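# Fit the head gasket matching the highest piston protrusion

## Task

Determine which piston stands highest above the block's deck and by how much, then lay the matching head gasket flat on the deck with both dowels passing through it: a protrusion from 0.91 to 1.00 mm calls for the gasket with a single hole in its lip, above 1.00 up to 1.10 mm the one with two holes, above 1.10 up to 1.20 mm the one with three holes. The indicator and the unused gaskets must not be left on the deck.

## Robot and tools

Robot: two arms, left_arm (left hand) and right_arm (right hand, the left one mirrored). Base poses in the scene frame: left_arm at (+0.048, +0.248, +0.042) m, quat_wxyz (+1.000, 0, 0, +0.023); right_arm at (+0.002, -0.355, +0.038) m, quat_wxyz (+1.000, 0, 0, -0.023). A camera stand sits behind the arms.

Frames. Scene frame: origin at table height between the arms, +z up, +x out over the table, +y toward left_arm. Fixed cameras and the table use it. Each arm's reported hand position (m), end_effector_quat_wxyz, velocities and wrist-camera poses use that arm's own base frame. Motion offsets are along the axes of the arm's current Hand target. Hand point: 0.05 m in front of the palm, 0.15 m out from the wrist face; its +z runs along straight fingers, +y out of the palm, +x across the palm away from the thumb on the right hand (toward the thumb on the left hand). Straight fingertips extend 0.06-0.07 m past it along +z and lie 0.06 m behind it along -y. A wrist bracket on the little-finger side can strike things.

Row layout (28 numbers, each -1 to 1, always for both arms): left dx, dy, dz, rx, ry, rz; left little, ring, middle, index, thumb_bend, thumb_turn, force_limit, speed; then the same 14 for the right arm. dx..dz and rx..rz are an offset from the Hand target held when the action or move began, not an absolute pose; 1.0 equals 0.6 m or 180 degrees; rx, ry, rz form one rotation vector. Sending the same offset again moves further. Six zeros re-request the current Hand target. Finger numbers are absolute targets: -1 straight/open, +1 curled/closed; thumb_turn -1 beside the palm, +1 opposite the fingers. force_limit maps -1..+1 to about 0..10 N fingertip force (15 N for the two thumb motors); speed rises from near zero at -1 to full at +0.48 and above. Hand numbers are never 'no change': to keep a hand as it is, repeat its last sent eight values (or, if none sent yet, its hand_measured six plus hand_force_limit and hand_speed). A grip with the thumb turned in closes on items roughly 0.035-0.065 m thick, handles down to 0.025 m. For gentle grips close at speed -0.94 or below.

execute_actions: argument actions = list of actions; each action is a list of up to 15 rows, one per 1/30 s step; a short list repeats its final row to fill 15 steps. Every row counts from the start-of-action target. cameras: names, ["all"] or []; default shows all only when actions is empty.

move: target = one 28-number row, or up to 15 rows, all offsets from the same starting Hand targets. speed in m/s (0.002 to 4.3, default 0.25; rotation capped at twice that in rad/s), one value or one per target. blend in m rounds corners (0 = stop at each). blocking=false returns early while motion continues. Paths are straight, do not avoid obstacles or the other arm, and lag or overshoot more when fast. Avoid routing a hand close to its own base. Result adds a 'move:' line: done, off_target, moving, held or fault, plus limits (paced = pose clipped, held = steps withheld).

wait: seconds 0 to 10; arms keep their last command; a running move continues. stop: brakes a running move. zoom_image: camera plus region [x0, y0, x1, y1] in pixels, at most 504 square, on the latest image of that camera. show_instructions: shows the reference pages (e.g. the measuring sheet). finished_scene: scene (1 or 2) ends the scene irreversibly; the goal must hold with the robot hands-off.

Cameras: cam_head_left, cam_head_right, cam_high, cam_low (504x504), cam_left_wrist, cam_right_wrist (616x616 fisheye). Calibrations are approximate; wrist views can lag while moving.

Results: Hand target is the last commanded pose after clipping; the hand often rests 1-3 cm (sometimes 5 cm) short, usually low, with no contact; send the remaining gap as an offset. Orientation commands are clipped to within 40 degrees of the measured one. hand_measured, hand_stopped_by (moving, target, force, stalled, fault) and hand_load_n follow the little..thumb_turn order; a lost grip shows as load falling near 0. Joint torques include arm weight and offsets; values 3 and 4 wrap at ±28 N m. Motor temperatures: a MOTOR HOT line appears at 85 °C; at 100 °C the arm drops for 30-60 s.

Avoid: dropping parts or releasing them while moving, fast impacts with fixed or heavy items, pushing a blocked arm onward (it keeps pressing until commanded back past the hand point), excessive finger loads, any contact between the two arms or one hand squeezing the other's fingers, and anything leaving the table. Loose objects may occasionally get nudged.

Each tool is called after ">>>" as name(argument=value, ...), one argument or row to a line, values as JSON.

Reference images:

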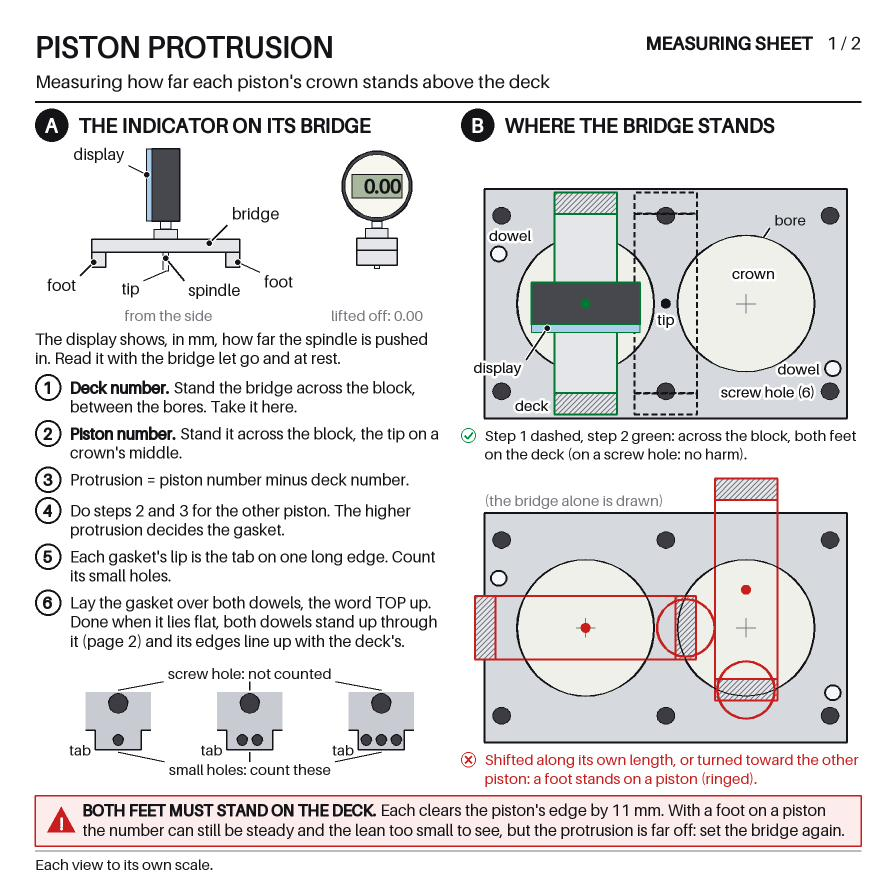

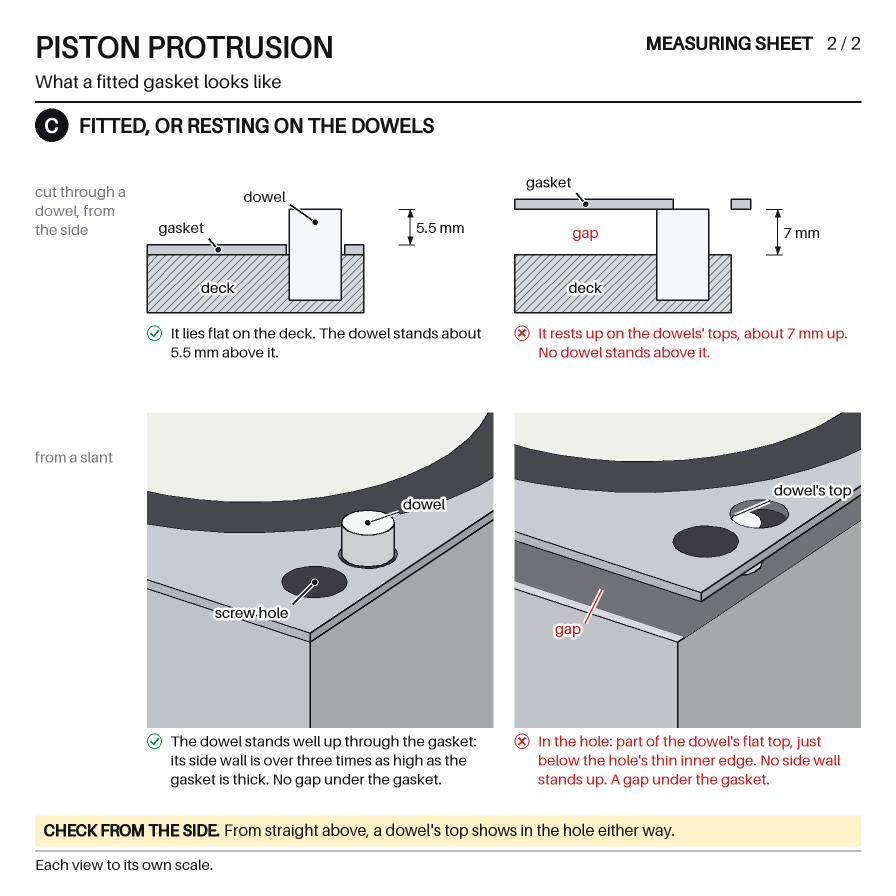

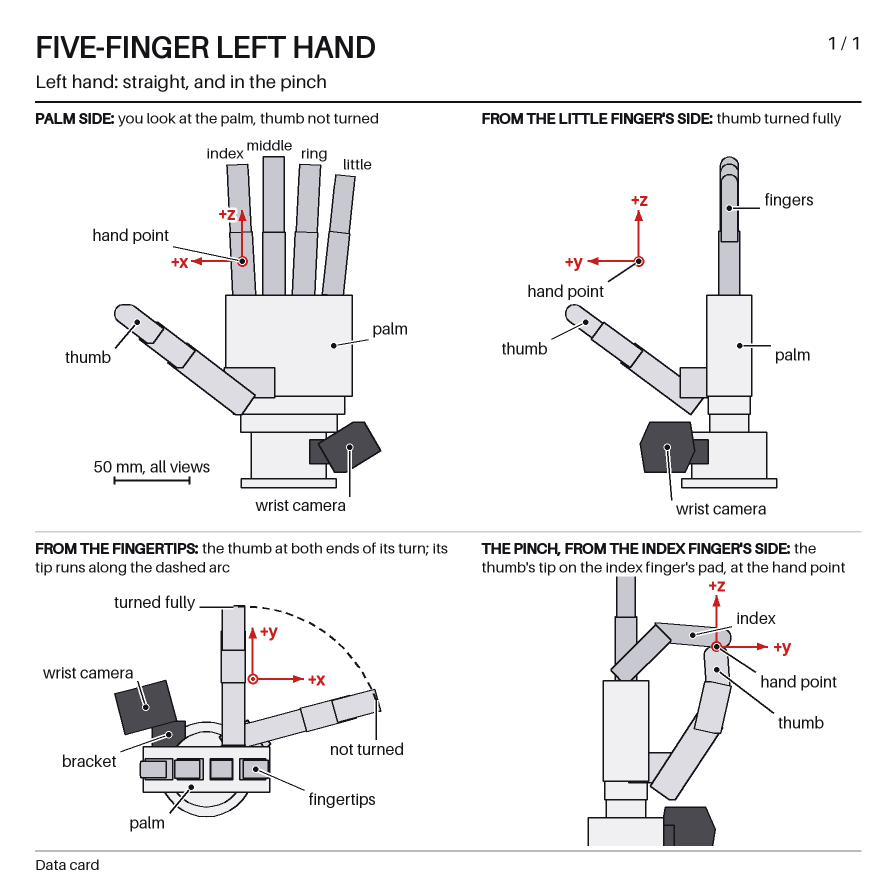

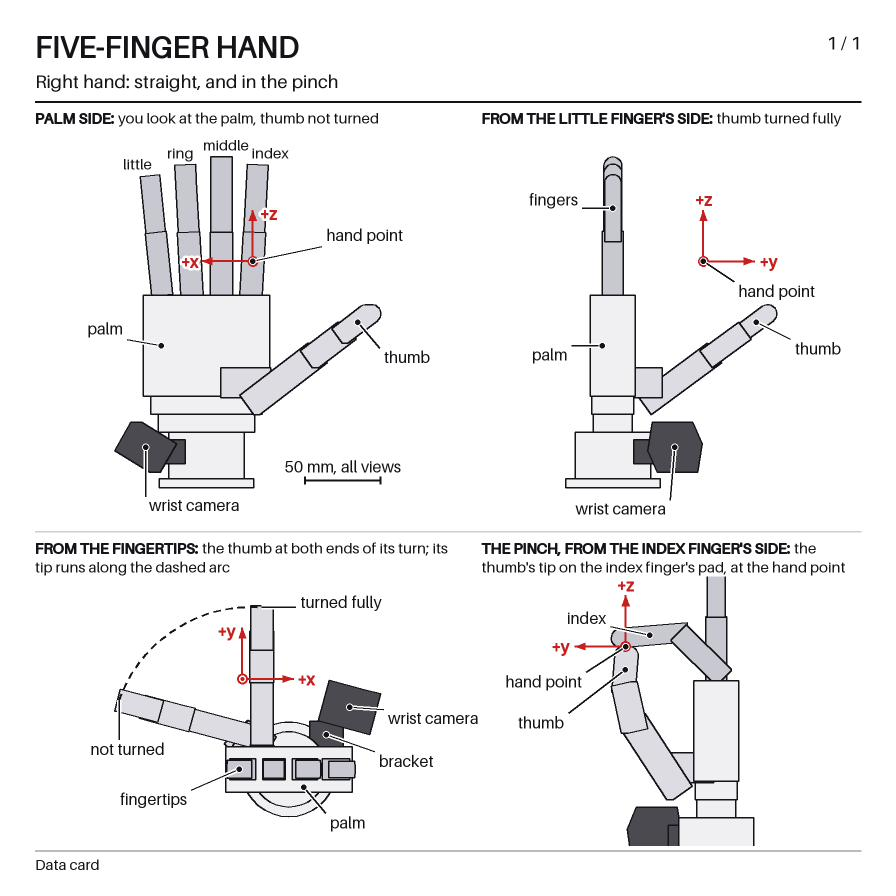

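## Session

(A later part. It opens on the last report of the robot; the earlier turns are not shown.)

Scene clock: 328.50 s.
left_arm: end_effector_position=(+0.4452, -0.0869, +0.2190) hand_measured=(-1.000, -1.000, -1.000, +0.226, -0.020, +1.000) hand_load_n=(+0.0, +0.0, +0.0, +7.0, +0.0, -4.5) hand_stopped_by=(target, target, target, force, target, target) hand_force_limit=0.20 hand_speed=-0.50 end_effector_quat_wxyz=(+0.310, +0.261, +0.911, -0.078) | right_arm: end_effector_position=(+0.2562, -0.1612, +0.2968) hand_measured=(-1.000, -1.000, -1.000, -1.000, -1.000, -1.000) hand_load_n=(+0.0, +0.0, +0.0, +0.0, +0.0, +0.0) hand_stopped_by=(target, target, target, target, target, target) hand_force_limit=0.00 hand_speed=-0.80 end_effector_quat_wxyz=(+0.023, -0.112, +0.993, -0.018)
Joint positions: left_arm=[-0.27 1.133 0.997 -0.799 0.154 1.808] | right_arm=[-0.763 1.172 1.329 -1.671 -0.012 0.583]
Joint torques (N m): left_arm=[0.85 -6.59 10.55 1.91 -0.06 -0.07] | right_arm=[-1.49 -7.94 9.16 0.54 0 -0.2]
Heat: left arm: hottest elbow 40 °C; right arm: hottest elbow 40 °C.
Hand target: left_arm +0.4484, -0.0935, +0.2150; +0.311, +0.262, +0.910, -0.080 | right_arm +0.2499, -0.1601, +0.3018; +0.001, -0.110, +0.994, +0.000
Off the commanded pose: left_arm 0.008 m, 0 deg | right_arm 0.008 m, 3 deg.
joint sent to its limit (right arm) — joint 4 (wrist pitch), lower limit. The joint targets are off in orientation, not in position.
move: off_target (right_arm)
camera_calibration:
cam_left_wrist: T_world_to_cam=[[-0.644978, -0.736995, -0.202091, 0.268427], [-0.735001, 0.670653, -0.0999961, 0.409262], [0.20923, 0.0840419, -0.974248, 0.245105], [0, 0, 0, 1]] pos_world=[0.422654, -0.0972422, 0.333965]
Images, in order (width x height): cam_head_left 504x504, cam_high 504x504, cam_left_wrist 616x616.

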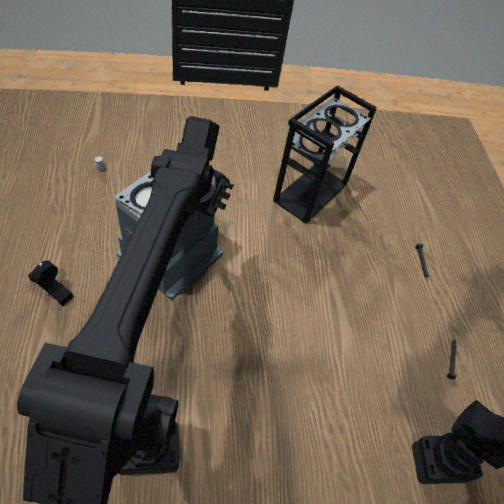

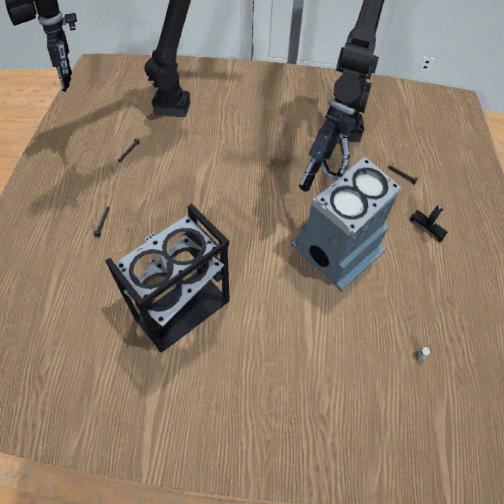

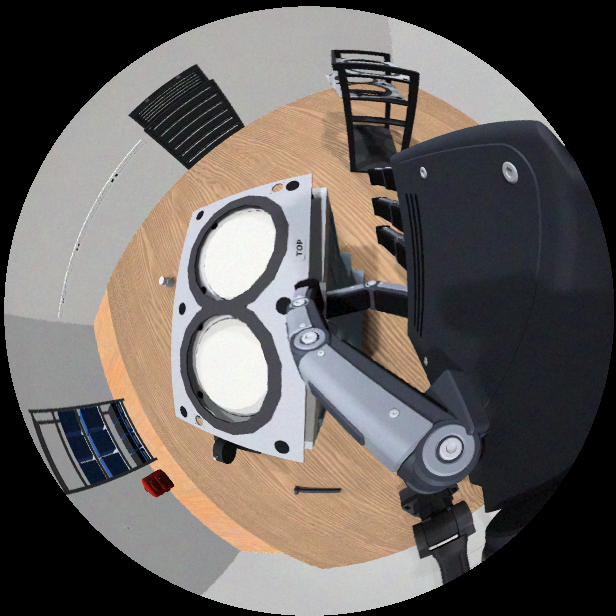

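>>> move(
  target=[0,0,0,0,0,0,-1,-1,-1,0.7,-0.6,1,0.2,-0.6,0,0,0,0,0,0,-1,-1,-1,-1,-1,-1,0,-0.8],
  speed=0.08,
  cameras=["cam_left_wrist","cam_head_left","cam_high"],
)

Scene clock: 332.87 s.
left_arm: end_effector_position=(+0.4454, -0.0866, +0.2191) hand_measured=(-1.000, -1.000, -1.000, +0.228, -0.600, +1.000) hand_load_n=(+0.0, +0.0, +0.0, +0.5, +0.0, +0.0) hand_stopped_by=(target, target, target, force, target, target) hand_force_limit=0.20 hand_speed=-0.60 end_effector_quat_wxyz=(+0.311, +0.260, +0.911, -0.077) | right_arm: end_effector_position=(+0.2562, -0.1612, +0.2968) hand_measured=(-1.000, -1.000, -1.000, -1.000, -1.000, -1.000) hand_load_n=(+0.0, +0.0, +0.0, +0.0, +0.0, +0.0) hand_stopped_by=(target, target, target, target, target, target) hand_force_limit=0.00 hand_speed=-0.80 end_effector_quat_wxyz=(+0.023, -0.112, +0.993, -0.018)
Joint positions: left_arm=[-0.27 1.133 0.997 -0.799 0.152 1.808] | right_arm=[-0.763 1.172 1.329 -1.671 -0.012 0.583]
Joint torques (N m): left_arm=[0.91 -6.59 10.55 2 0.02 -0.06] | right_arm=[-1.32 -7.94 9.16 0.46 0 -0.19]
Heat: left arm: hottest elbow 40 °C; right arm: hottest elbow 40 °C.
Hand target: left_arm +0.4484, -0.0934, +0.2150; +0.311, +0.262, +0.910, -0.080 | right_arm +0.2499, -0.1601, +0.3018; +0.001, -0.110, +0.994, +0.000
Off the commanded pose: left_arm 0.009 m, 0 deg | right_arm 0.008 m, 3 deg.
joint sent to its limit (right arm) — joint 4 (wrist pitch), lower limit. The joint targets are off in orientation, not in position.
move: off_target (right_arm)
camera_calibration:
cam_left_wrist: T_world_to_cam=[[-0.643492, -0.737943, -0.203369, 0.268385], [-0.736071, 0.669456, -0.100139, 0.409608], [0.210043, 0.0852551, -0.973968, 0.24494], [0, 0, 0, 1]] pos_world=[0.422756, -0.0970446, 0.334162]
Images, in order (width x height): cam_head_left 504x504, cam_high 504x504, cam_left_wrist 616x616.

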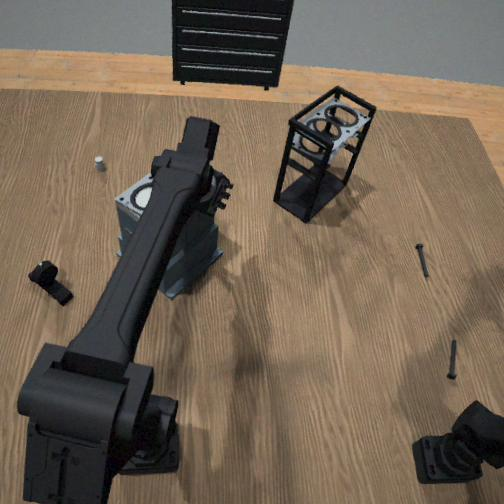

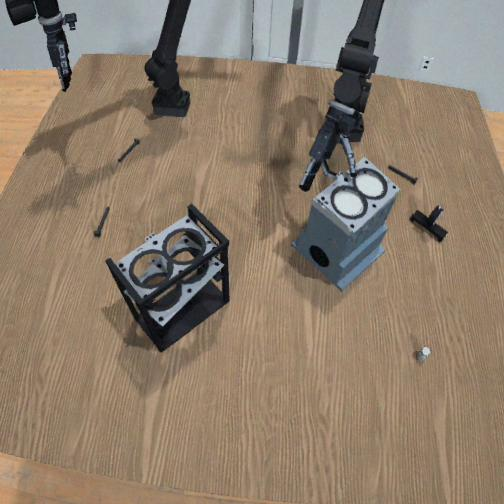

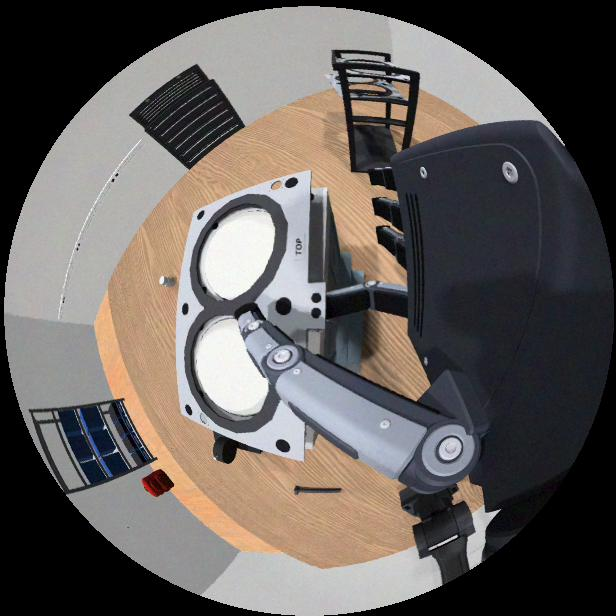

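>>> move(
  target=[0,0,0,0,0,0,-1,-1,-1,0.7,-1,1,0.2,-0.4,0,0,0,0,0,0,-1,-1,-1,-1,-1,-1,0,-0.8],
  speed=0.08,
  cameras=[],
)

>>> move(
  target=[0,0,0,0,0,0,-1,-1,-1,0.7,-1,-1,0.2,-0.2,0,0,0,0,0,0,-1,-1,-1,-1,-1,-1,0,-0.8],
  speed=0.08,
  cameras=["cam_left_wrist"],
)

>>> zoom_image(
  camera="cam_left_wrist",
  region=[160, 140, 330, 310],
)

>>> zoom_image(
  camera="cam_left_wrist",
  region=[160, 290, 330, 460],
)

Scene clock: 334.03 s.
left_arm: end_effector_position=(+0.4454, -0.0866, +0.2191) hand_measured=(-1.000, -1.000, -1.000, +0.228, -1.000, +1.000) hand_load_n=(+0.0, +0.0, +0.0, +0.5, +0.0, +0.0) hand_stopped_by=(target, target, target, force, target, target) hand_force_limit=0.20 hand_speed=-0.40 end_effector_quat_wxyz=(+0.311, +0.260, +0.911, -0.077) | right_arm: end_effector_position=(+0.2562, -0.1612, +0.2968) hand_measured=(-1.000, -1.000, -1.000, -1.000, -1.000, -1.000) hand_load_n=(+0.0, +0.0, +0.0, -0.5, +0.0, +0.0) hand_stopped_by=(target, target, target, target, target, target) hand_force_limit=0.00 hand_speed=-0.80 end_effector_quat_wxyz=(+0.023, -0.112, +0.993, -0.018)
Joint positions: left_arm=[-0.27 1.133 0.997 -0.799 0.152 1.808] | right_arm=[-0.763 1.172 1.329 -1.671 -0.012 0.583]
Joint torques (N m): left_arm=[0.85 -6.59 10.55 2 0.02 -0.06] | right_arm=[-1.26 -7.94 9.11 0.51 -0.02 -0.19]
Heat: left arm: hottest elbow 40 °C; right arm: hottest elbow 40 °C.
Hand target: left_arm +0.4484, -0.0934, +0.2150; +0.311, +0.262, +0.910, -0.080 | right_arm +0.2499, -0.1601, +0.3018; +0.001, -0.110, +0.994, +0.000
Off the commanded pose: left_arm 0.009 m, 0 deg | right_arm 0.008 m, 3 deg.
joint sent to its limit (right arm) — joint 4 (wrist pitch), lower limit. The joint targets are off in orientation, not in position.
move: off_target (right_arm)
No camera images: "cameras" was empty.

Scene clock: 336.07 s.
left_arm: end_effector_position=(+0.4516, -0.0887, +0.2257) hand_measured=(-1.000, -1.000, -1.000, +0.228, -1.000, -1.000) hand_load_n=(+0.0, +0.0, +0.0, +0.5, +0.0, +0.0) hand_stopped_by=(target, target, target, force, target, target) hand_force_limit=0.20 hand_speed=-0.20 end_effector_quat_wxyz=(+0.323, +0.262, +0.906, -0.075) | right_arm: end_effector_position=(+0.2562, -0.1612, +0.2968) hand_measured=(-1.000, -1.000, -1.000, -1.000, -1.000, -1.000) hand_load_n=(+0.0, +0.0, +0.0, +0.0, +0.0, +0.0) hand_stopped_by=(target, target, target, target, target, target) hand_force_limit=0.00 hand_speed=-0.80 end_effector_quat_wxyz=(+0.023, -0.112, +0.993, -0.018)
Joint positions: left_arm=[-0.272 1.133 1.003 -0.778 0.148 1.811] | right_arm=[-0.763 1.172 1.329 -1.671 -0.012 0.583]
Joint torques (N m): left_arm=[1.08 -7.06 10.02 1.11 0.17 -0.1] | right_arm=[-1.44 -7.94 9.17 0.53 0 -0.19]
Heat: left arm: hottest elbow 40 °C; right arm: hottest elbow 40 °C.
Hand target: left_arm +0.4483, -0.0935, +0.2149; +0.310, +0.262, +0.910, -0.080 | right_arm +0.2499, -0.1601, +0.3018; +0.001, -0.110, +0.994, +0.000
Off the commanded pose: left_arm 0.012 m, 2 deg | right_arm 0.008 m, 3 deg.
joint sent to its limit (right arm) — joint 4 (wrist pitch), lower limit. The joint targets are off in orientation, not in position.
move: off_target (left_arm, right_arm)
camera_calibration:
cam_left_wrist: T_world_to_cam=[[-0.63981, -0.73669, -0.218932, 0.27405], [-0.73121, 0.671212, -0.121678, 0.419043], [0.236589, 0.0822347, -0.968123, 0.236686], [0, 0, 0, 1]] pos_world=[0.425752, -0.0988408, 0.340129]
Images, in order (width x height): cam_left_wrist 616x616.

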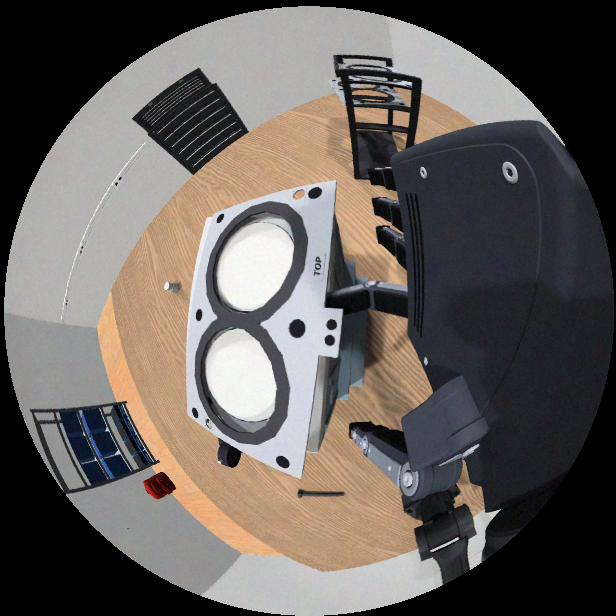

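Scaled by 2.965 from the camera's 616x616 image, which has a finer 880x880 frame.

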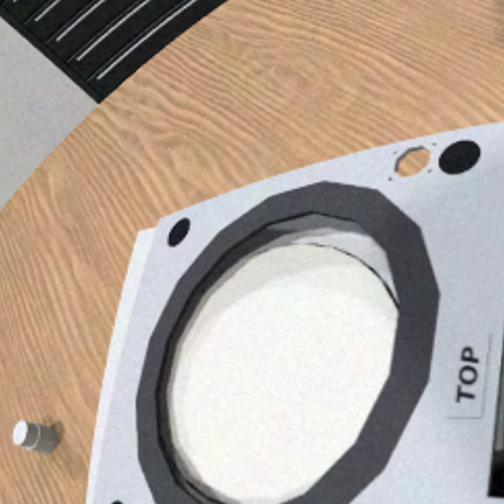

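Scaled by 2.965 from the camera's 616x616 image, which has a finer 880x880 frame.

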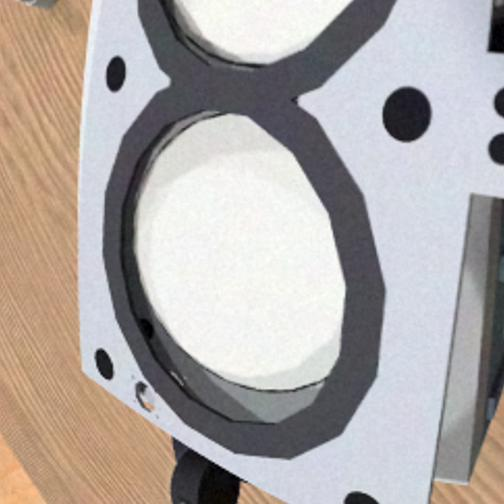

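>>> zoom_image(
  camera="cam_left_wrist",
  region=[190, 400, 230, 440],
)

>>> execute_actions(
  actions=[],
  cameras=["cam_head_left","cam_high","cam_low"],
)

>>> zoom_image(
  camera="cam_high",
  region=[305, 150, 405, 250],
)

>>> zoom_image(
  camera="cam_head_left",
  region=[110, 160, 170, 220],
)

Scaled by 12.600 from the camera's 616x616 image, which has a finer 880x880 frame.

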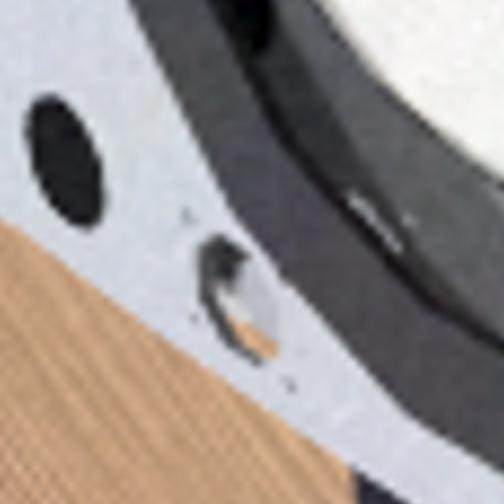

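Scene clock: 336.60 s.
left_arm: end_effector_position=(+0.4516, -0.0887, +0.2257) hand_measured=(-1.000, -1.000, -1.000, +0.228, -1.000, -1.000) hand_load_n=(+0.0, +0.0, +0.0, +1.0, +0.0, +0.0) hand_stopped_by=(target, target, target, force, target, target) hand_force_limit=0.20 hand_speed=-0.20 end_effector_quat_wxyz=(+0.323, +0.262, +0.906, -0.075) | right_arm: end_effector_position=(+0.2562, -0.1612, +0.2968) hand_measured=(-1.000, -1.000, -1.000, -1.000, -1.000, -1.000) hand_load_n=(+0.0, +0.0, +0.0, -0.5, +0.0, +0.0) hand_stopped_by=(target, target, target, target, target, target) hand_force_limit=0.00 hand_speed=-0.80 end_effector_quat_wxyz=(+0.023, -0.112, +0.993, -0.018)
Joint positions: left_arm=[-0.272 1.133 1.003 -0.778 0.148 1.81] | right_arm=[-0.763 1.172 1.329 -1.671 -0.012 0.583]
Joint velocities: within noise
Joint torques (N m): left_arm=[1.03 -6.65 10.07 1.11 0.17 -0.09] | right_arm=[-1.26 -7.82 9.14 0.44 -0.01 -0.18]
Motor temperatures (°C): left_arm=[33 34 40 30 29 26] | right_arm=[36 33 40 28 25 30]
Heat: left arm: hottest elbow 40 °C; right arm: hottest elbow 40 °C.
Hand target: left_arm +0.4483, -0.0935, +0.2149; +0.310, +0.262, +0.910, -0.080 | right_arm +0.2499, -0.1601, +0.3018; +0.001, -0.110, +0.994, +0.000
Off the commanded pose: left_arm 0.012 m, 2 deg | right_arm 0.008 m, 3 deg.
Images, in order (width x height): cam_head_left 504x504, cam_high 504x504, cam_low 504x504.

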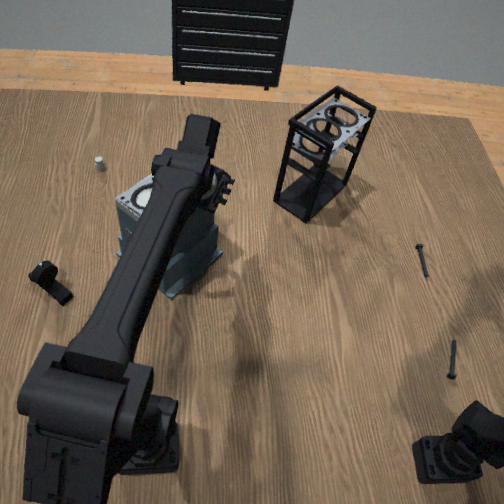

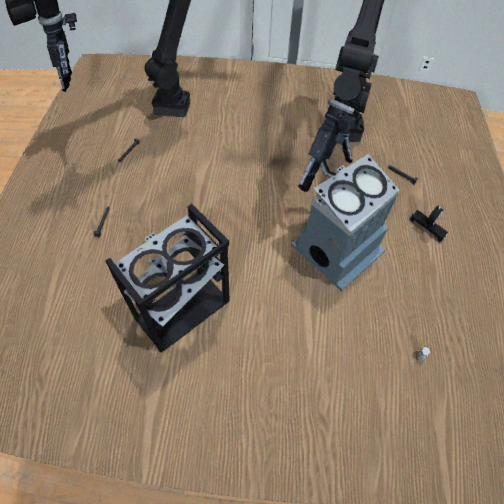

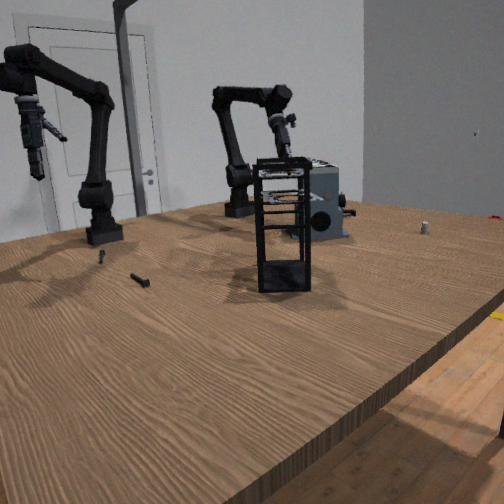

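Scaled by 5.040 from the camera's 504x504 image, which has a finer 720x720 frame.

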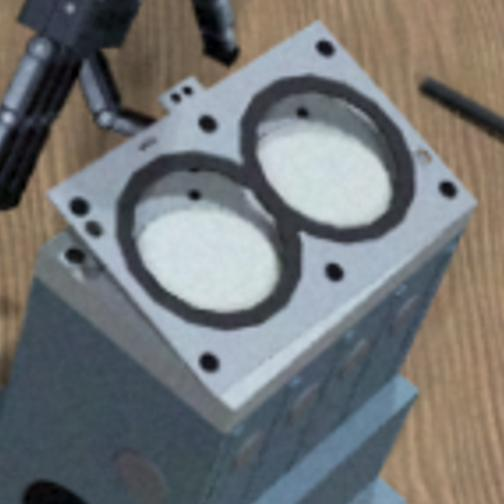

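Scaled by 8.400 from the camera's 504x504 image, which has a finer 720x720 frame.

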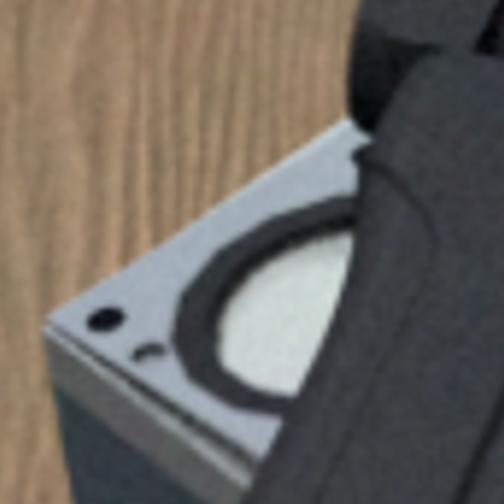

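>>> move(
  target=[-0.0028,-0.0195,-0.0107,0,0,0,-1,-1,-1,0.7,-1,-1,0.2,-0.2,0,0,0,0,0,0,-1,-1,-1,-1,-1,-1,0,-0.8],
  speed=0.08,
  cameras=["cam_left_wrist","cam_high"],
)

>>> zoom_image(
  camera="cam_high",
  region=[305, 150, 405, 250],
)

Scene clock: 338.37 s.
left_arm: end_effector_position=(+0.4452, -0.0971, +0.2231) hand_measured=(-1.000, -1.000, -1.000, +0.228, -1.000, -1.000) hand_load_n=(+0.0, +0.0, +0.0, +0.5, +0.0, +0.0) hand_stopped_by=(target, target, target, force, target, target) hand_force_limit=0.20 hand_speed=-0.20 end_effector_quat_wxyz=(+0.315, +0.261, +0.909, -0.077) | right_arm: end_effector_position=(+0.2562, -0.1612, +0.2968) hand_measured=(-1.000, -1.000, -1.000, -1.000, -1.000, -1.000) hand_load_n=(+0.0, +0.0, +0.0, +0.0, +0.0, +0.0) hand_stopped_by=(target, target, target, target, target, target) hand_force_limit=0.00 hand_speed=-0.80 end_effector_quat_wxyz=(+0.023, -0.112, +0.993, -0.018)
Joint positions: left_arm=[-0.299 1.133 1.003 -0.792 0.133 1.786] | right_arm=[-0.763 1.172 1.329 -1.671 -0.012 0.583]
Joint torques (N m): left_arm=[0.85 -8.23 10.21 0.99 0 -0.09] | right_arm=[-1.2 -7.71 9.14 0.53 -0.01 -0.19]
Heat: left arm: hottest elbow 40 °C; right arm: hottest elbow 40 °C.
Hand target: left_arm +0.4399, -0.1022, +0.2209; +0.311, +0.262, +0.910, -0.080 | right_arm +0.2499, -0.1601, +0.3018; +0.001, -0.110, +0.994, +0.000
Off the commanded pose: left_arm 0.008 m, 1 deg | right_arm 0.008 m, 3 deg.
joint sent to its limit (right arm) — joint 4 (wrist pitch), lower limit. The joint targets are off in orientation, not in position.
move: off_target (right_arm)
camera_calibration:
cam_left_wrist: T_world_to_cam=[[-0.642668, -0.737141, -0.208809, 0.262136], [-0.734021, 0.670505, -0.107871, 0.417768], [0.219524, 0.0839447, -0.971989, 0.244909], [0, 0, 0, 1]] pos_world=[0.421354, -0.107442, 0.337851]
Images, in order (width x height): cam_high 504x504, cam_left_wrist 616x616.

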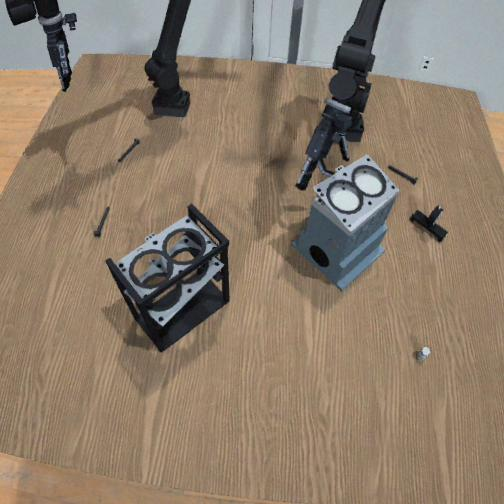

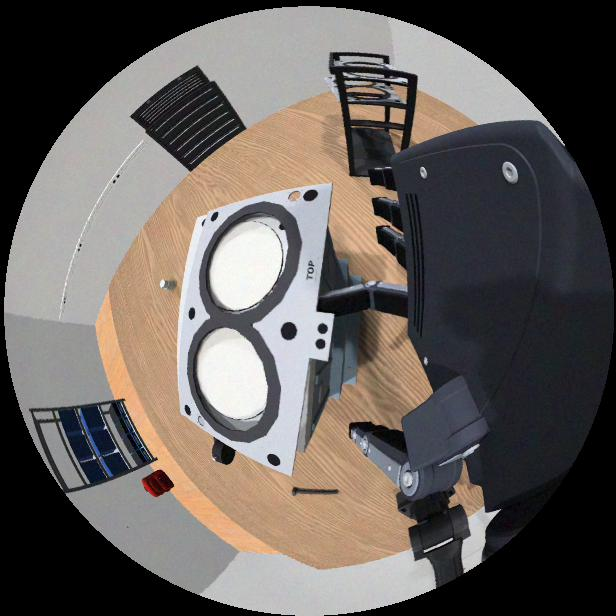

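Scaled by 5.040 from the camera's 504x504 image, which has a finer 720x720 frame.

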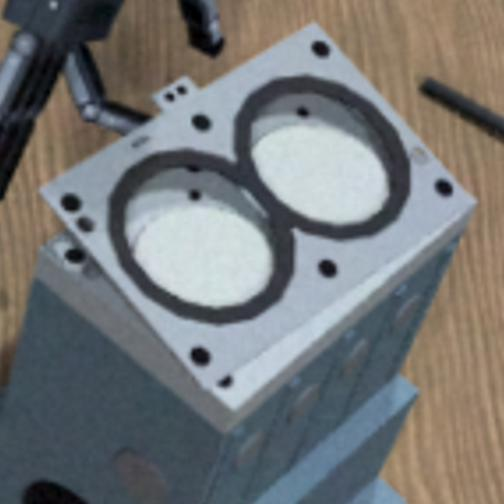

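>>> zoom_image(
  camera="cam_left_wrist",
  region=[180, 395, 220, 435],
)

>>> zoom_image(
  camera="cam_high",
  region=[370, 160, 410, 200],
)

>>> zoom_image(
  camera="cam_left_wrist",
  region=[170, 170, 350, 350],
)

Scaled by 12.600 from the camera's 616x616 image, which has a finer 880x880 frame.

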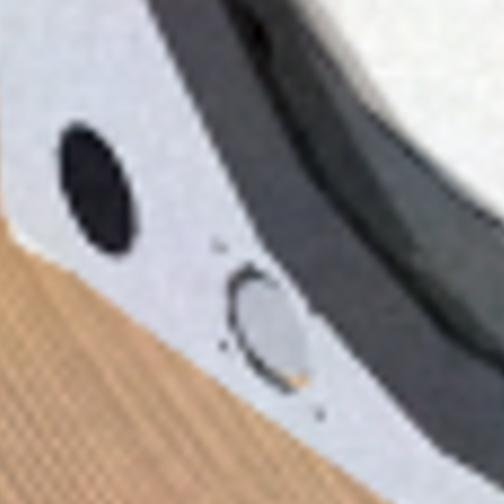

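Scaled by 12.600 from the camera's 504x504 image, which has a finer 720x720 frame.

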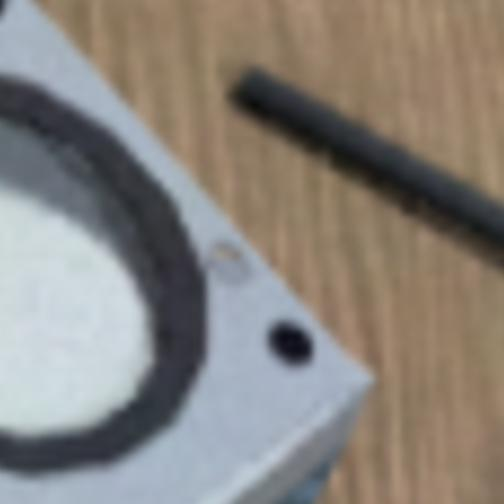

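Scaled by 2.800 from the camera's 616x616 image, which has a finer 880x880 frame.

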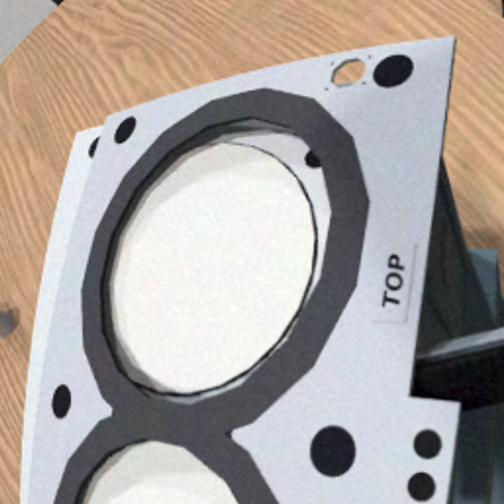

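>>> move(
  target=[
    [0.0019,-0.0130,-0.0017,0,0,0,-1,-1,-1,0.7,-1,-1,0.2,-0.2,0,0,0,0,0,0,-1,-1,-1,-1,-1,-1,0,-0.8],
    [0.0160,-0.0133,0.0168,0,0,0,-1,-1,-1,0.7,-1,-1,0.2,-0.2,0,0,0,0,0,0,-1,-1,-1,-1,-1,-1,0,-0.8],
  ],
  speed=0.08,
  cameras=["cam_left_wrist","cam_high"],
)

>>> zoom_image(
  camera="cam_high",
  region=[305, 150, 405, 250],
)

Scene clock: 341.60 s.
left_arm: end_effector_position=(+0.4367, -0.1025, +0.2077) hand_measured=(-1.000, -1.000, -1.000, +0.228, -1.000, -1.000) hand_load_n=(+0.0, +0.0, +0.0, +0.0, +0.0, +0.0) hand_stopped_by=(target, target, target, force, target, target) hand_force_limit=0.20 hand_speed=-0.20 end_effector_quat_wxyz=(+0.305, +0.262, +0.912, -0.076) | right_arm: end_effector_position=(+0.2562, -0.1612, +0.2968) hand_measured=(-1.000, -1.000, -1.000, -1.000, -1.000, -1.000) hand_load_n=(+0.0, +0.0, +0.0, +0.0, +0.0, +0.0) hand_stopped_by=(target, target, target, target, target, target) hand_force_limit=0.00 hand_speed=-0.80 end_effector_quat_wxyz=(+0.023, -0.112, +0.993, -0.018)
Joint positions: left_arm=[-0.321 1.133 0.97 -0.778 0.121 1.768] | right_arm=[-0.763 1.172 1.329 -1.671 -0.012 0.583]
Joint torques (N m): left_arm=[0.85 -8.47 9.61 2.03 0.01 -0.08] | right_arm=[-1.32 -8.06 9.1 0.54 0 -0.2]
Heat: left arm: hottest elbow 40 °C; right arm: hottest elbow 40 °C.
Hand target: left_arm +0.4346, -0.1080, +0.2070; +0.311, +0.262, +0.910, -0.080 | right_arm +0.2499, -0.1601, +0.3018; +0.001, -0.110, +0.994, +0.000
Off the commanded pose: left_arm 0.006 m, 1 deg | right_arm 0.008 m, 3 deg.
joint sent to its limit (right arm) — joint 4 (wrist pitch), lower limit. The joint targets are off in orientation, not in position.
move: off_target (right_arm)
camera_calibration:
cam_left_wrist: T_world_to_cam=[[-0.647174, -0.735492, -0.200545, 0.249918], [-0.735519, 0.671578, -0.089414, 0.410475], [0.200445, 0.089638, -0.975596, 0.241954], [0, 0, 0, 1]] pos_world=[0.415154, -0.113542, 0.322871]
Images, in order (width x height): cam_high 504x504, cam_left_wrist 616x616.

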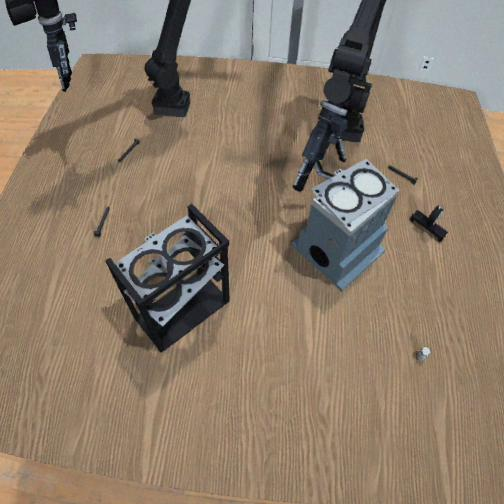

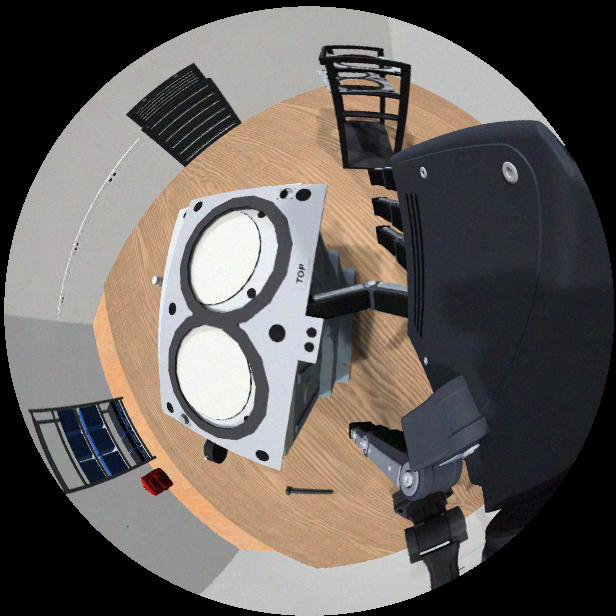

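Scaled by 5.040 from the camera's 504x504 image, which has a finer 720x720 frame.

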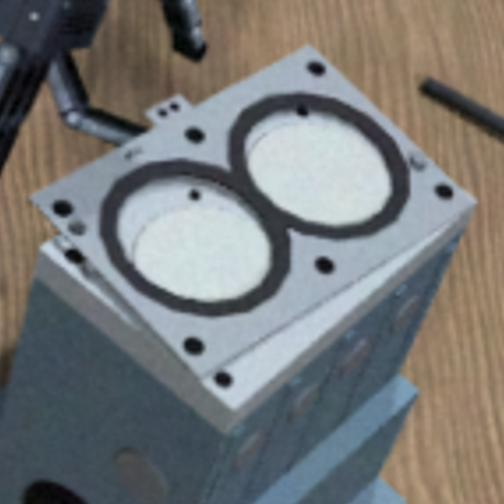

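>>> move(
  target=[0.0052,-0.0425,-0.0050,0,0,0,-1,-1,-1,0.7,-1,-1,0.2,-0.2,0,0,0,0,0,0,-1,-1,-1,-1,-1,-1,0,-0.8],
  speed=0.1,
  cameras=[],
)

>>> move(
  target=[0,0,0,0,0,0,-1,-1,-1,-1,-1,-1,0.2,0,0,0,0,0,0,0,-1,-1,-1,-1,-1,-1,0,-0.8],
  speed=0.1,
  cameras=["cam_left_wrist","cam_high","cam_head_right"],
)

Scene clock: 343.00 s.
left_arm: end_effector_position=(+0.4217, -0.1232, +0.2062) hand_measured=(-1.000, -1.000, -1.000, +0.228, -1.000, -1.000) hand_load_n=(+0.0, +0.0, +0.0, +0.0, +0.0, +0.0) hand_stopped_by=(target, target, target, force, target, target) hand_force_limit=0.20 hand_speed=-0.20 end_effector_quat_wxyz=(+0.304, +0.263, +0.913, -0.076) | right_arm: end_effector_position=(+0.2562, -0.1612, +0.2968) hand_measured=(-1.000, -1.000, -1.000, -1.000, -1.000, -1.000) hand_load_n=(+0.0, +0.0, +0.0, +0.0, +0.0, +0.0) hand_stopped_by=(target, target, target, target, target, target) hand_force_limit=0.00 hand_speed=-0.80 end_effector_quat_wxyz=(+0.023, -0.112, +0.993, -0.018)
Joint positions: left_arm=[-0.394 1.115 0.954 -0.776 0.078 1.712] | right_arm=[-0.763 1.172 1.329 -1.671 -0.012 0.583]
Joint torques (N m): left_arm=[0.91 -8.94 9.39 1.92 -0.05 -0.11] | right_arm=[-1.38 -7.82 9.17 0.49 0.01 -0.19]
Heat: left arm: hottest elbow 40 °C; right arm: hottest elbow 40 °C.
Hand target: left_arm +0.4175, -0.1274, +0.2071; +0.311, +0.262, +0.910, -0.080 | right_arm +0.2499, -0.1601, +0.3018; +0.001, -0.110, +0.994, +0.000
Off the commanded pose: left_arm 0.006 m, 1 deg | right_arm 0.008 m, 3 deg.
joint sent to its limit (right arm) — joint 4 (wrist pitch), lower limit. The joint targets are off in orientation, not in position.
move: off_target (right_arm)
No camera images: "cameras" was empty.

Scene clock: 343.73 s.
left_arm: end_effector_position=(+0.4217, -0.1231, +0.2061) hand_measured=(-1.000, -1.000, -1.000, -1.000, -1.000, -1.000) hand_load_n=(+0.0, +0.0, -0.5, +0.0, +0.0, +0.0) hand_stopped_by=(target, target, target, target, target, target) hand_force_limit=0.20 hand_speed=0.00 end_effector_quat_wxyz=(+0.304, +0.262, +0.913, -0.076) | right_arm: end_effector_position=(+0.2562, -0.1612, +0.2968) hand_measured=(-1.000, -1.000, -1.000, -1.000, -1.000, -1.000) hand_load_n=(+0.0, +0.0, +0.0, +0.0, +0.0, +0.0) hand_stopped_by=(target, target, target, target, target, target) hand_force_limit=0.00 hand_speed=-0.80 end_effector_quat_wxyz=(+0.023, -0.112, +0.993, -0.018)
Joint positions: left_arm=[-0.394 1.115 0.954 -0.776 0.078 1.711] | right_arm=[-0.763 1.172 1.329 -1.671 -0.012 0.583]
Joint torques (N m): left_arm=[0.91 -8.94 9.39 1.94 -0.03 -0.1] | right_arm=[-1.38 -8.23 9.16 0.51 0 -0.18]
Heat: left arm: hottest elbow 40 °C; right arm: hottest elbow 40 °C.
Hand target: left_arm +0.4175, -0.1274, +0.2071; +0.311, +0.262, +0.910, -0.080 | right_arm +0.2499, -0.1601, +0.3018; +0.001, -0.110, +0.994, +0.000
Off the commanded pose: left_arm 0.006 m, 1 deg | right_arm 0.008 m, 3 deg.
joint sent to its limit (right arm) — joint 4 (wrist pitch), lower limit. The joint targets are off in orientation, not in position.
move: off_target (right_arm)
camera_calibration:
cam_left_wrist: T_world_to_cam=[[-0.648524, -0.734336, -0.200415, 0.22546], [-0.735034, 0.672573, -0.085859, 0.412293], [0.197843, 0.09163, -0.975942, 0.246723], [0, 0, 0, 1]] pos_world=[0.400453, -0.134341, 0.321372]
Images, in order (width x height): cam_head_right 504x504, cam_high 504x504, cam_left_wrist 616x616.

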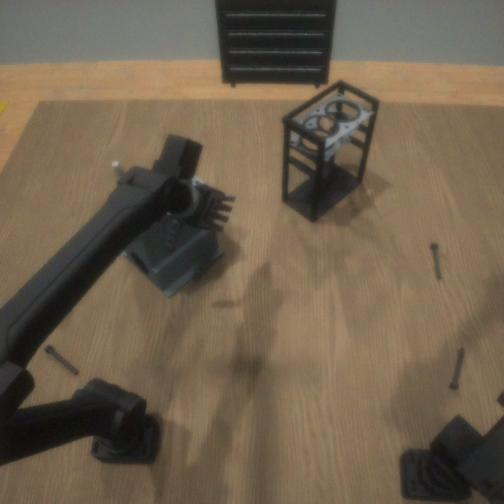

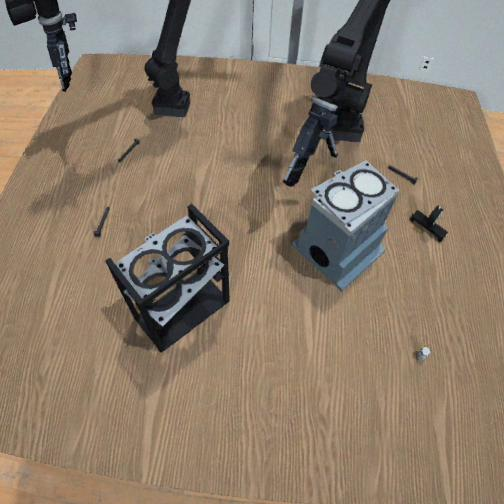

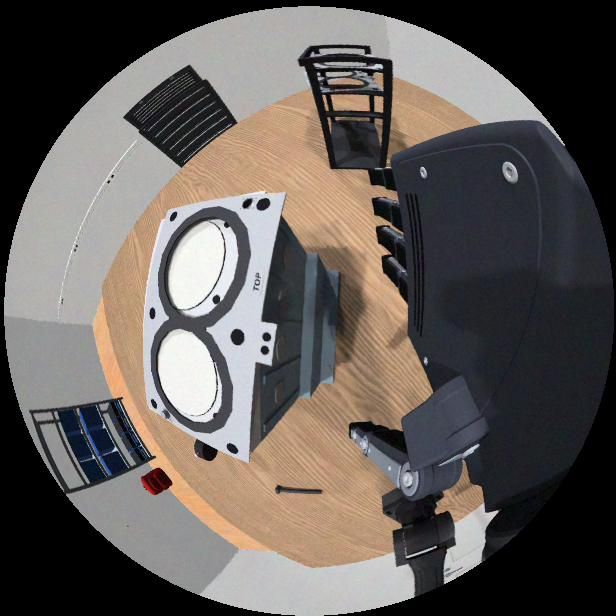

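>>> zoom_image(
  camera="cam_left_wrist",
  region=[130, 170, 300, 340],
)

>>> zoom_image(
  camera="cam_left_wrist",
  region=[130, 310, 300, 480],
)

>>> zoom_image(
  camera="cam_high",
  region=[305, 150, 405, 250],
)

Scaled by 2.965 from the camera's 616x616 image, which has a finer 880x880 frame.

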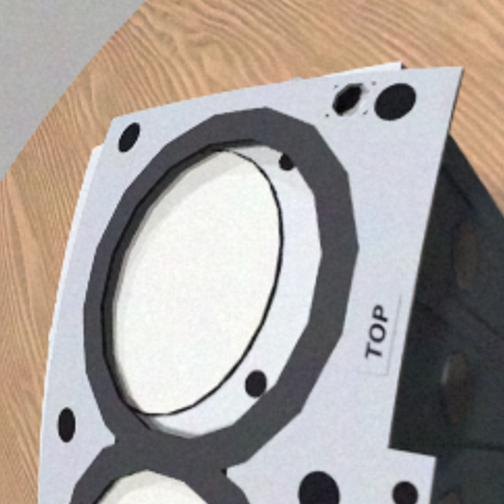

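Scaled by 2.965 from the camera's 616x616 image, which has a finer 880x880 frame.

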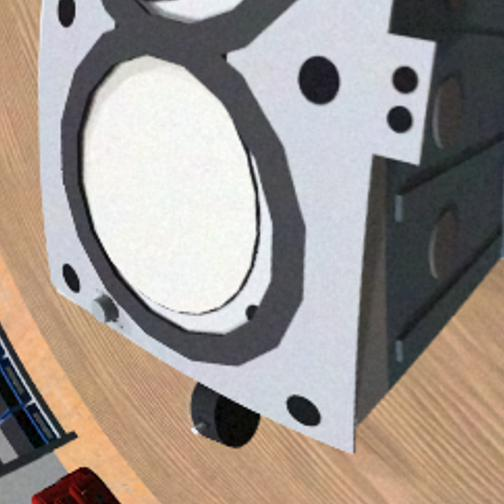

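Scaled by 5.040 from the camera's 504x504 image, which has a finer 720x720 frame.

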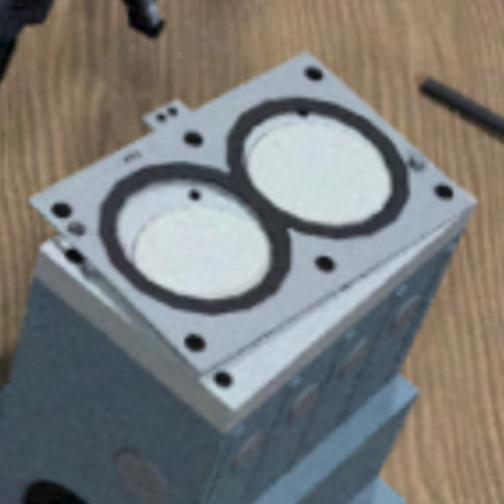

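>>> move(
  target=[
    [-0.0883,-0.0233,-0.1215,0,0,0,-1,-1,-1,-1,-1,-1,0.2,0,0,0,0,0,0,0,-1,-1,-1,-1,-1,-1,0,-0.8],
    [-0.1168,0.0528,-0.0833,0.0274,0.2060,0.0642,-1,-1,-1,-1,-1,-1,0.2,0,0,0,0,0,0,0,-1,-1,-1,-1,-1,-1,0,-0.8],
  ],
  speed=0.2,
  cameras=["cam_left_wrist","cam_high"],
)

Scene clock: 349.40 s.
left_arm: end_effector_position=(+0.4379, -0.1151, +0.2766) hand_measured=(-1.000, -1.000, -1.000, -1.000, -1.000, -1.000) hand_load_n=(+0.0, +0.0, +0.0, +0.0, +0.0, +0.0) hand_stopped_by=(target, target, target, target, target, target) hand_force_limit=0.20 hand_speed=0.00 end_effector_quat_wxyz=(-0.014, +0.376, +0.927, +0.000) | right_arm: end_effector_position=(+0.2562, -0.1612, +0.2968) hand_measured=(-1.000, -1.000, -1.000, -1.000, -1.000, -1.000) hand_load_n=(+0.0, +0.0, +0.0, +0.0, +0.0, +0.0) hand_stopped_by=(target, target, target, target, target, target) hand_force_limit=0.00 hand_speed=-0.80 end_effector_quat_wxyz=(+0.023, -0.112, +0.993, -0.018)
Joint positions: left_arm=[-0.405 1.551 1.64 -1.688 0 1.936] | right_arm=[-0.763 1.172 1.329 -1.671 -0.012 0.583]
Joint torques (N m): left_arm=[2.9 -11.58 14.53 -0.35 -0.1 0.12] | right_arm=[-1.26 -8.06 9.18 0.5 0.01 -0.2]
Heat: left arm: hottest elbow 40 °C; right arm: hottest elbow 40 °C.
Hand target: left_arm +0.4550, -0.1150, +0.2898; +0.001, +0.375, +0.927, +0.000 | right_arm +0.2499, -0.1601, +0.3018; +0.001, -0.110, +0.994, +0.000
Off the commanded pose: left_arm 0.022 m, 2 deg | right_arm 0.008 m, 3 deg.
joint sent to its limit (right arm) — joint 4 (wrist pitch), lower limit. The joint targets are off in orientation, not in position.
move: off_target (left_arm, right_arm)
camera_calibration:
cam_left_wrist: T_world_to_cam=[[-0.849023, -0.527506, -0.0299642, 0.320378], [-0.461109, 0.712081, 0.529452, 0.139307], [-0.257952, 0.463334, -0.84781, 0.518541], [0, 0, 0, 1]] pos_world=[0.470003, -0.170454, 0.375468]
Images, in order (width x height): cam_high 504x504, cam_left_wrist 616x616.

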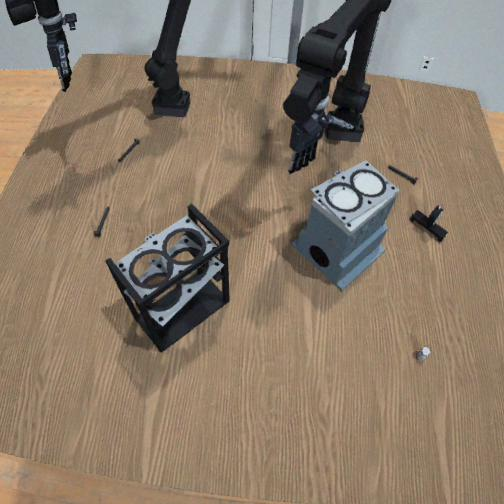

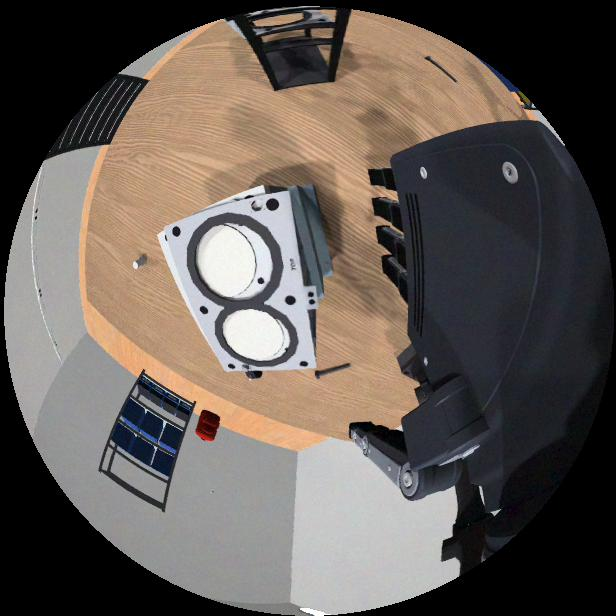

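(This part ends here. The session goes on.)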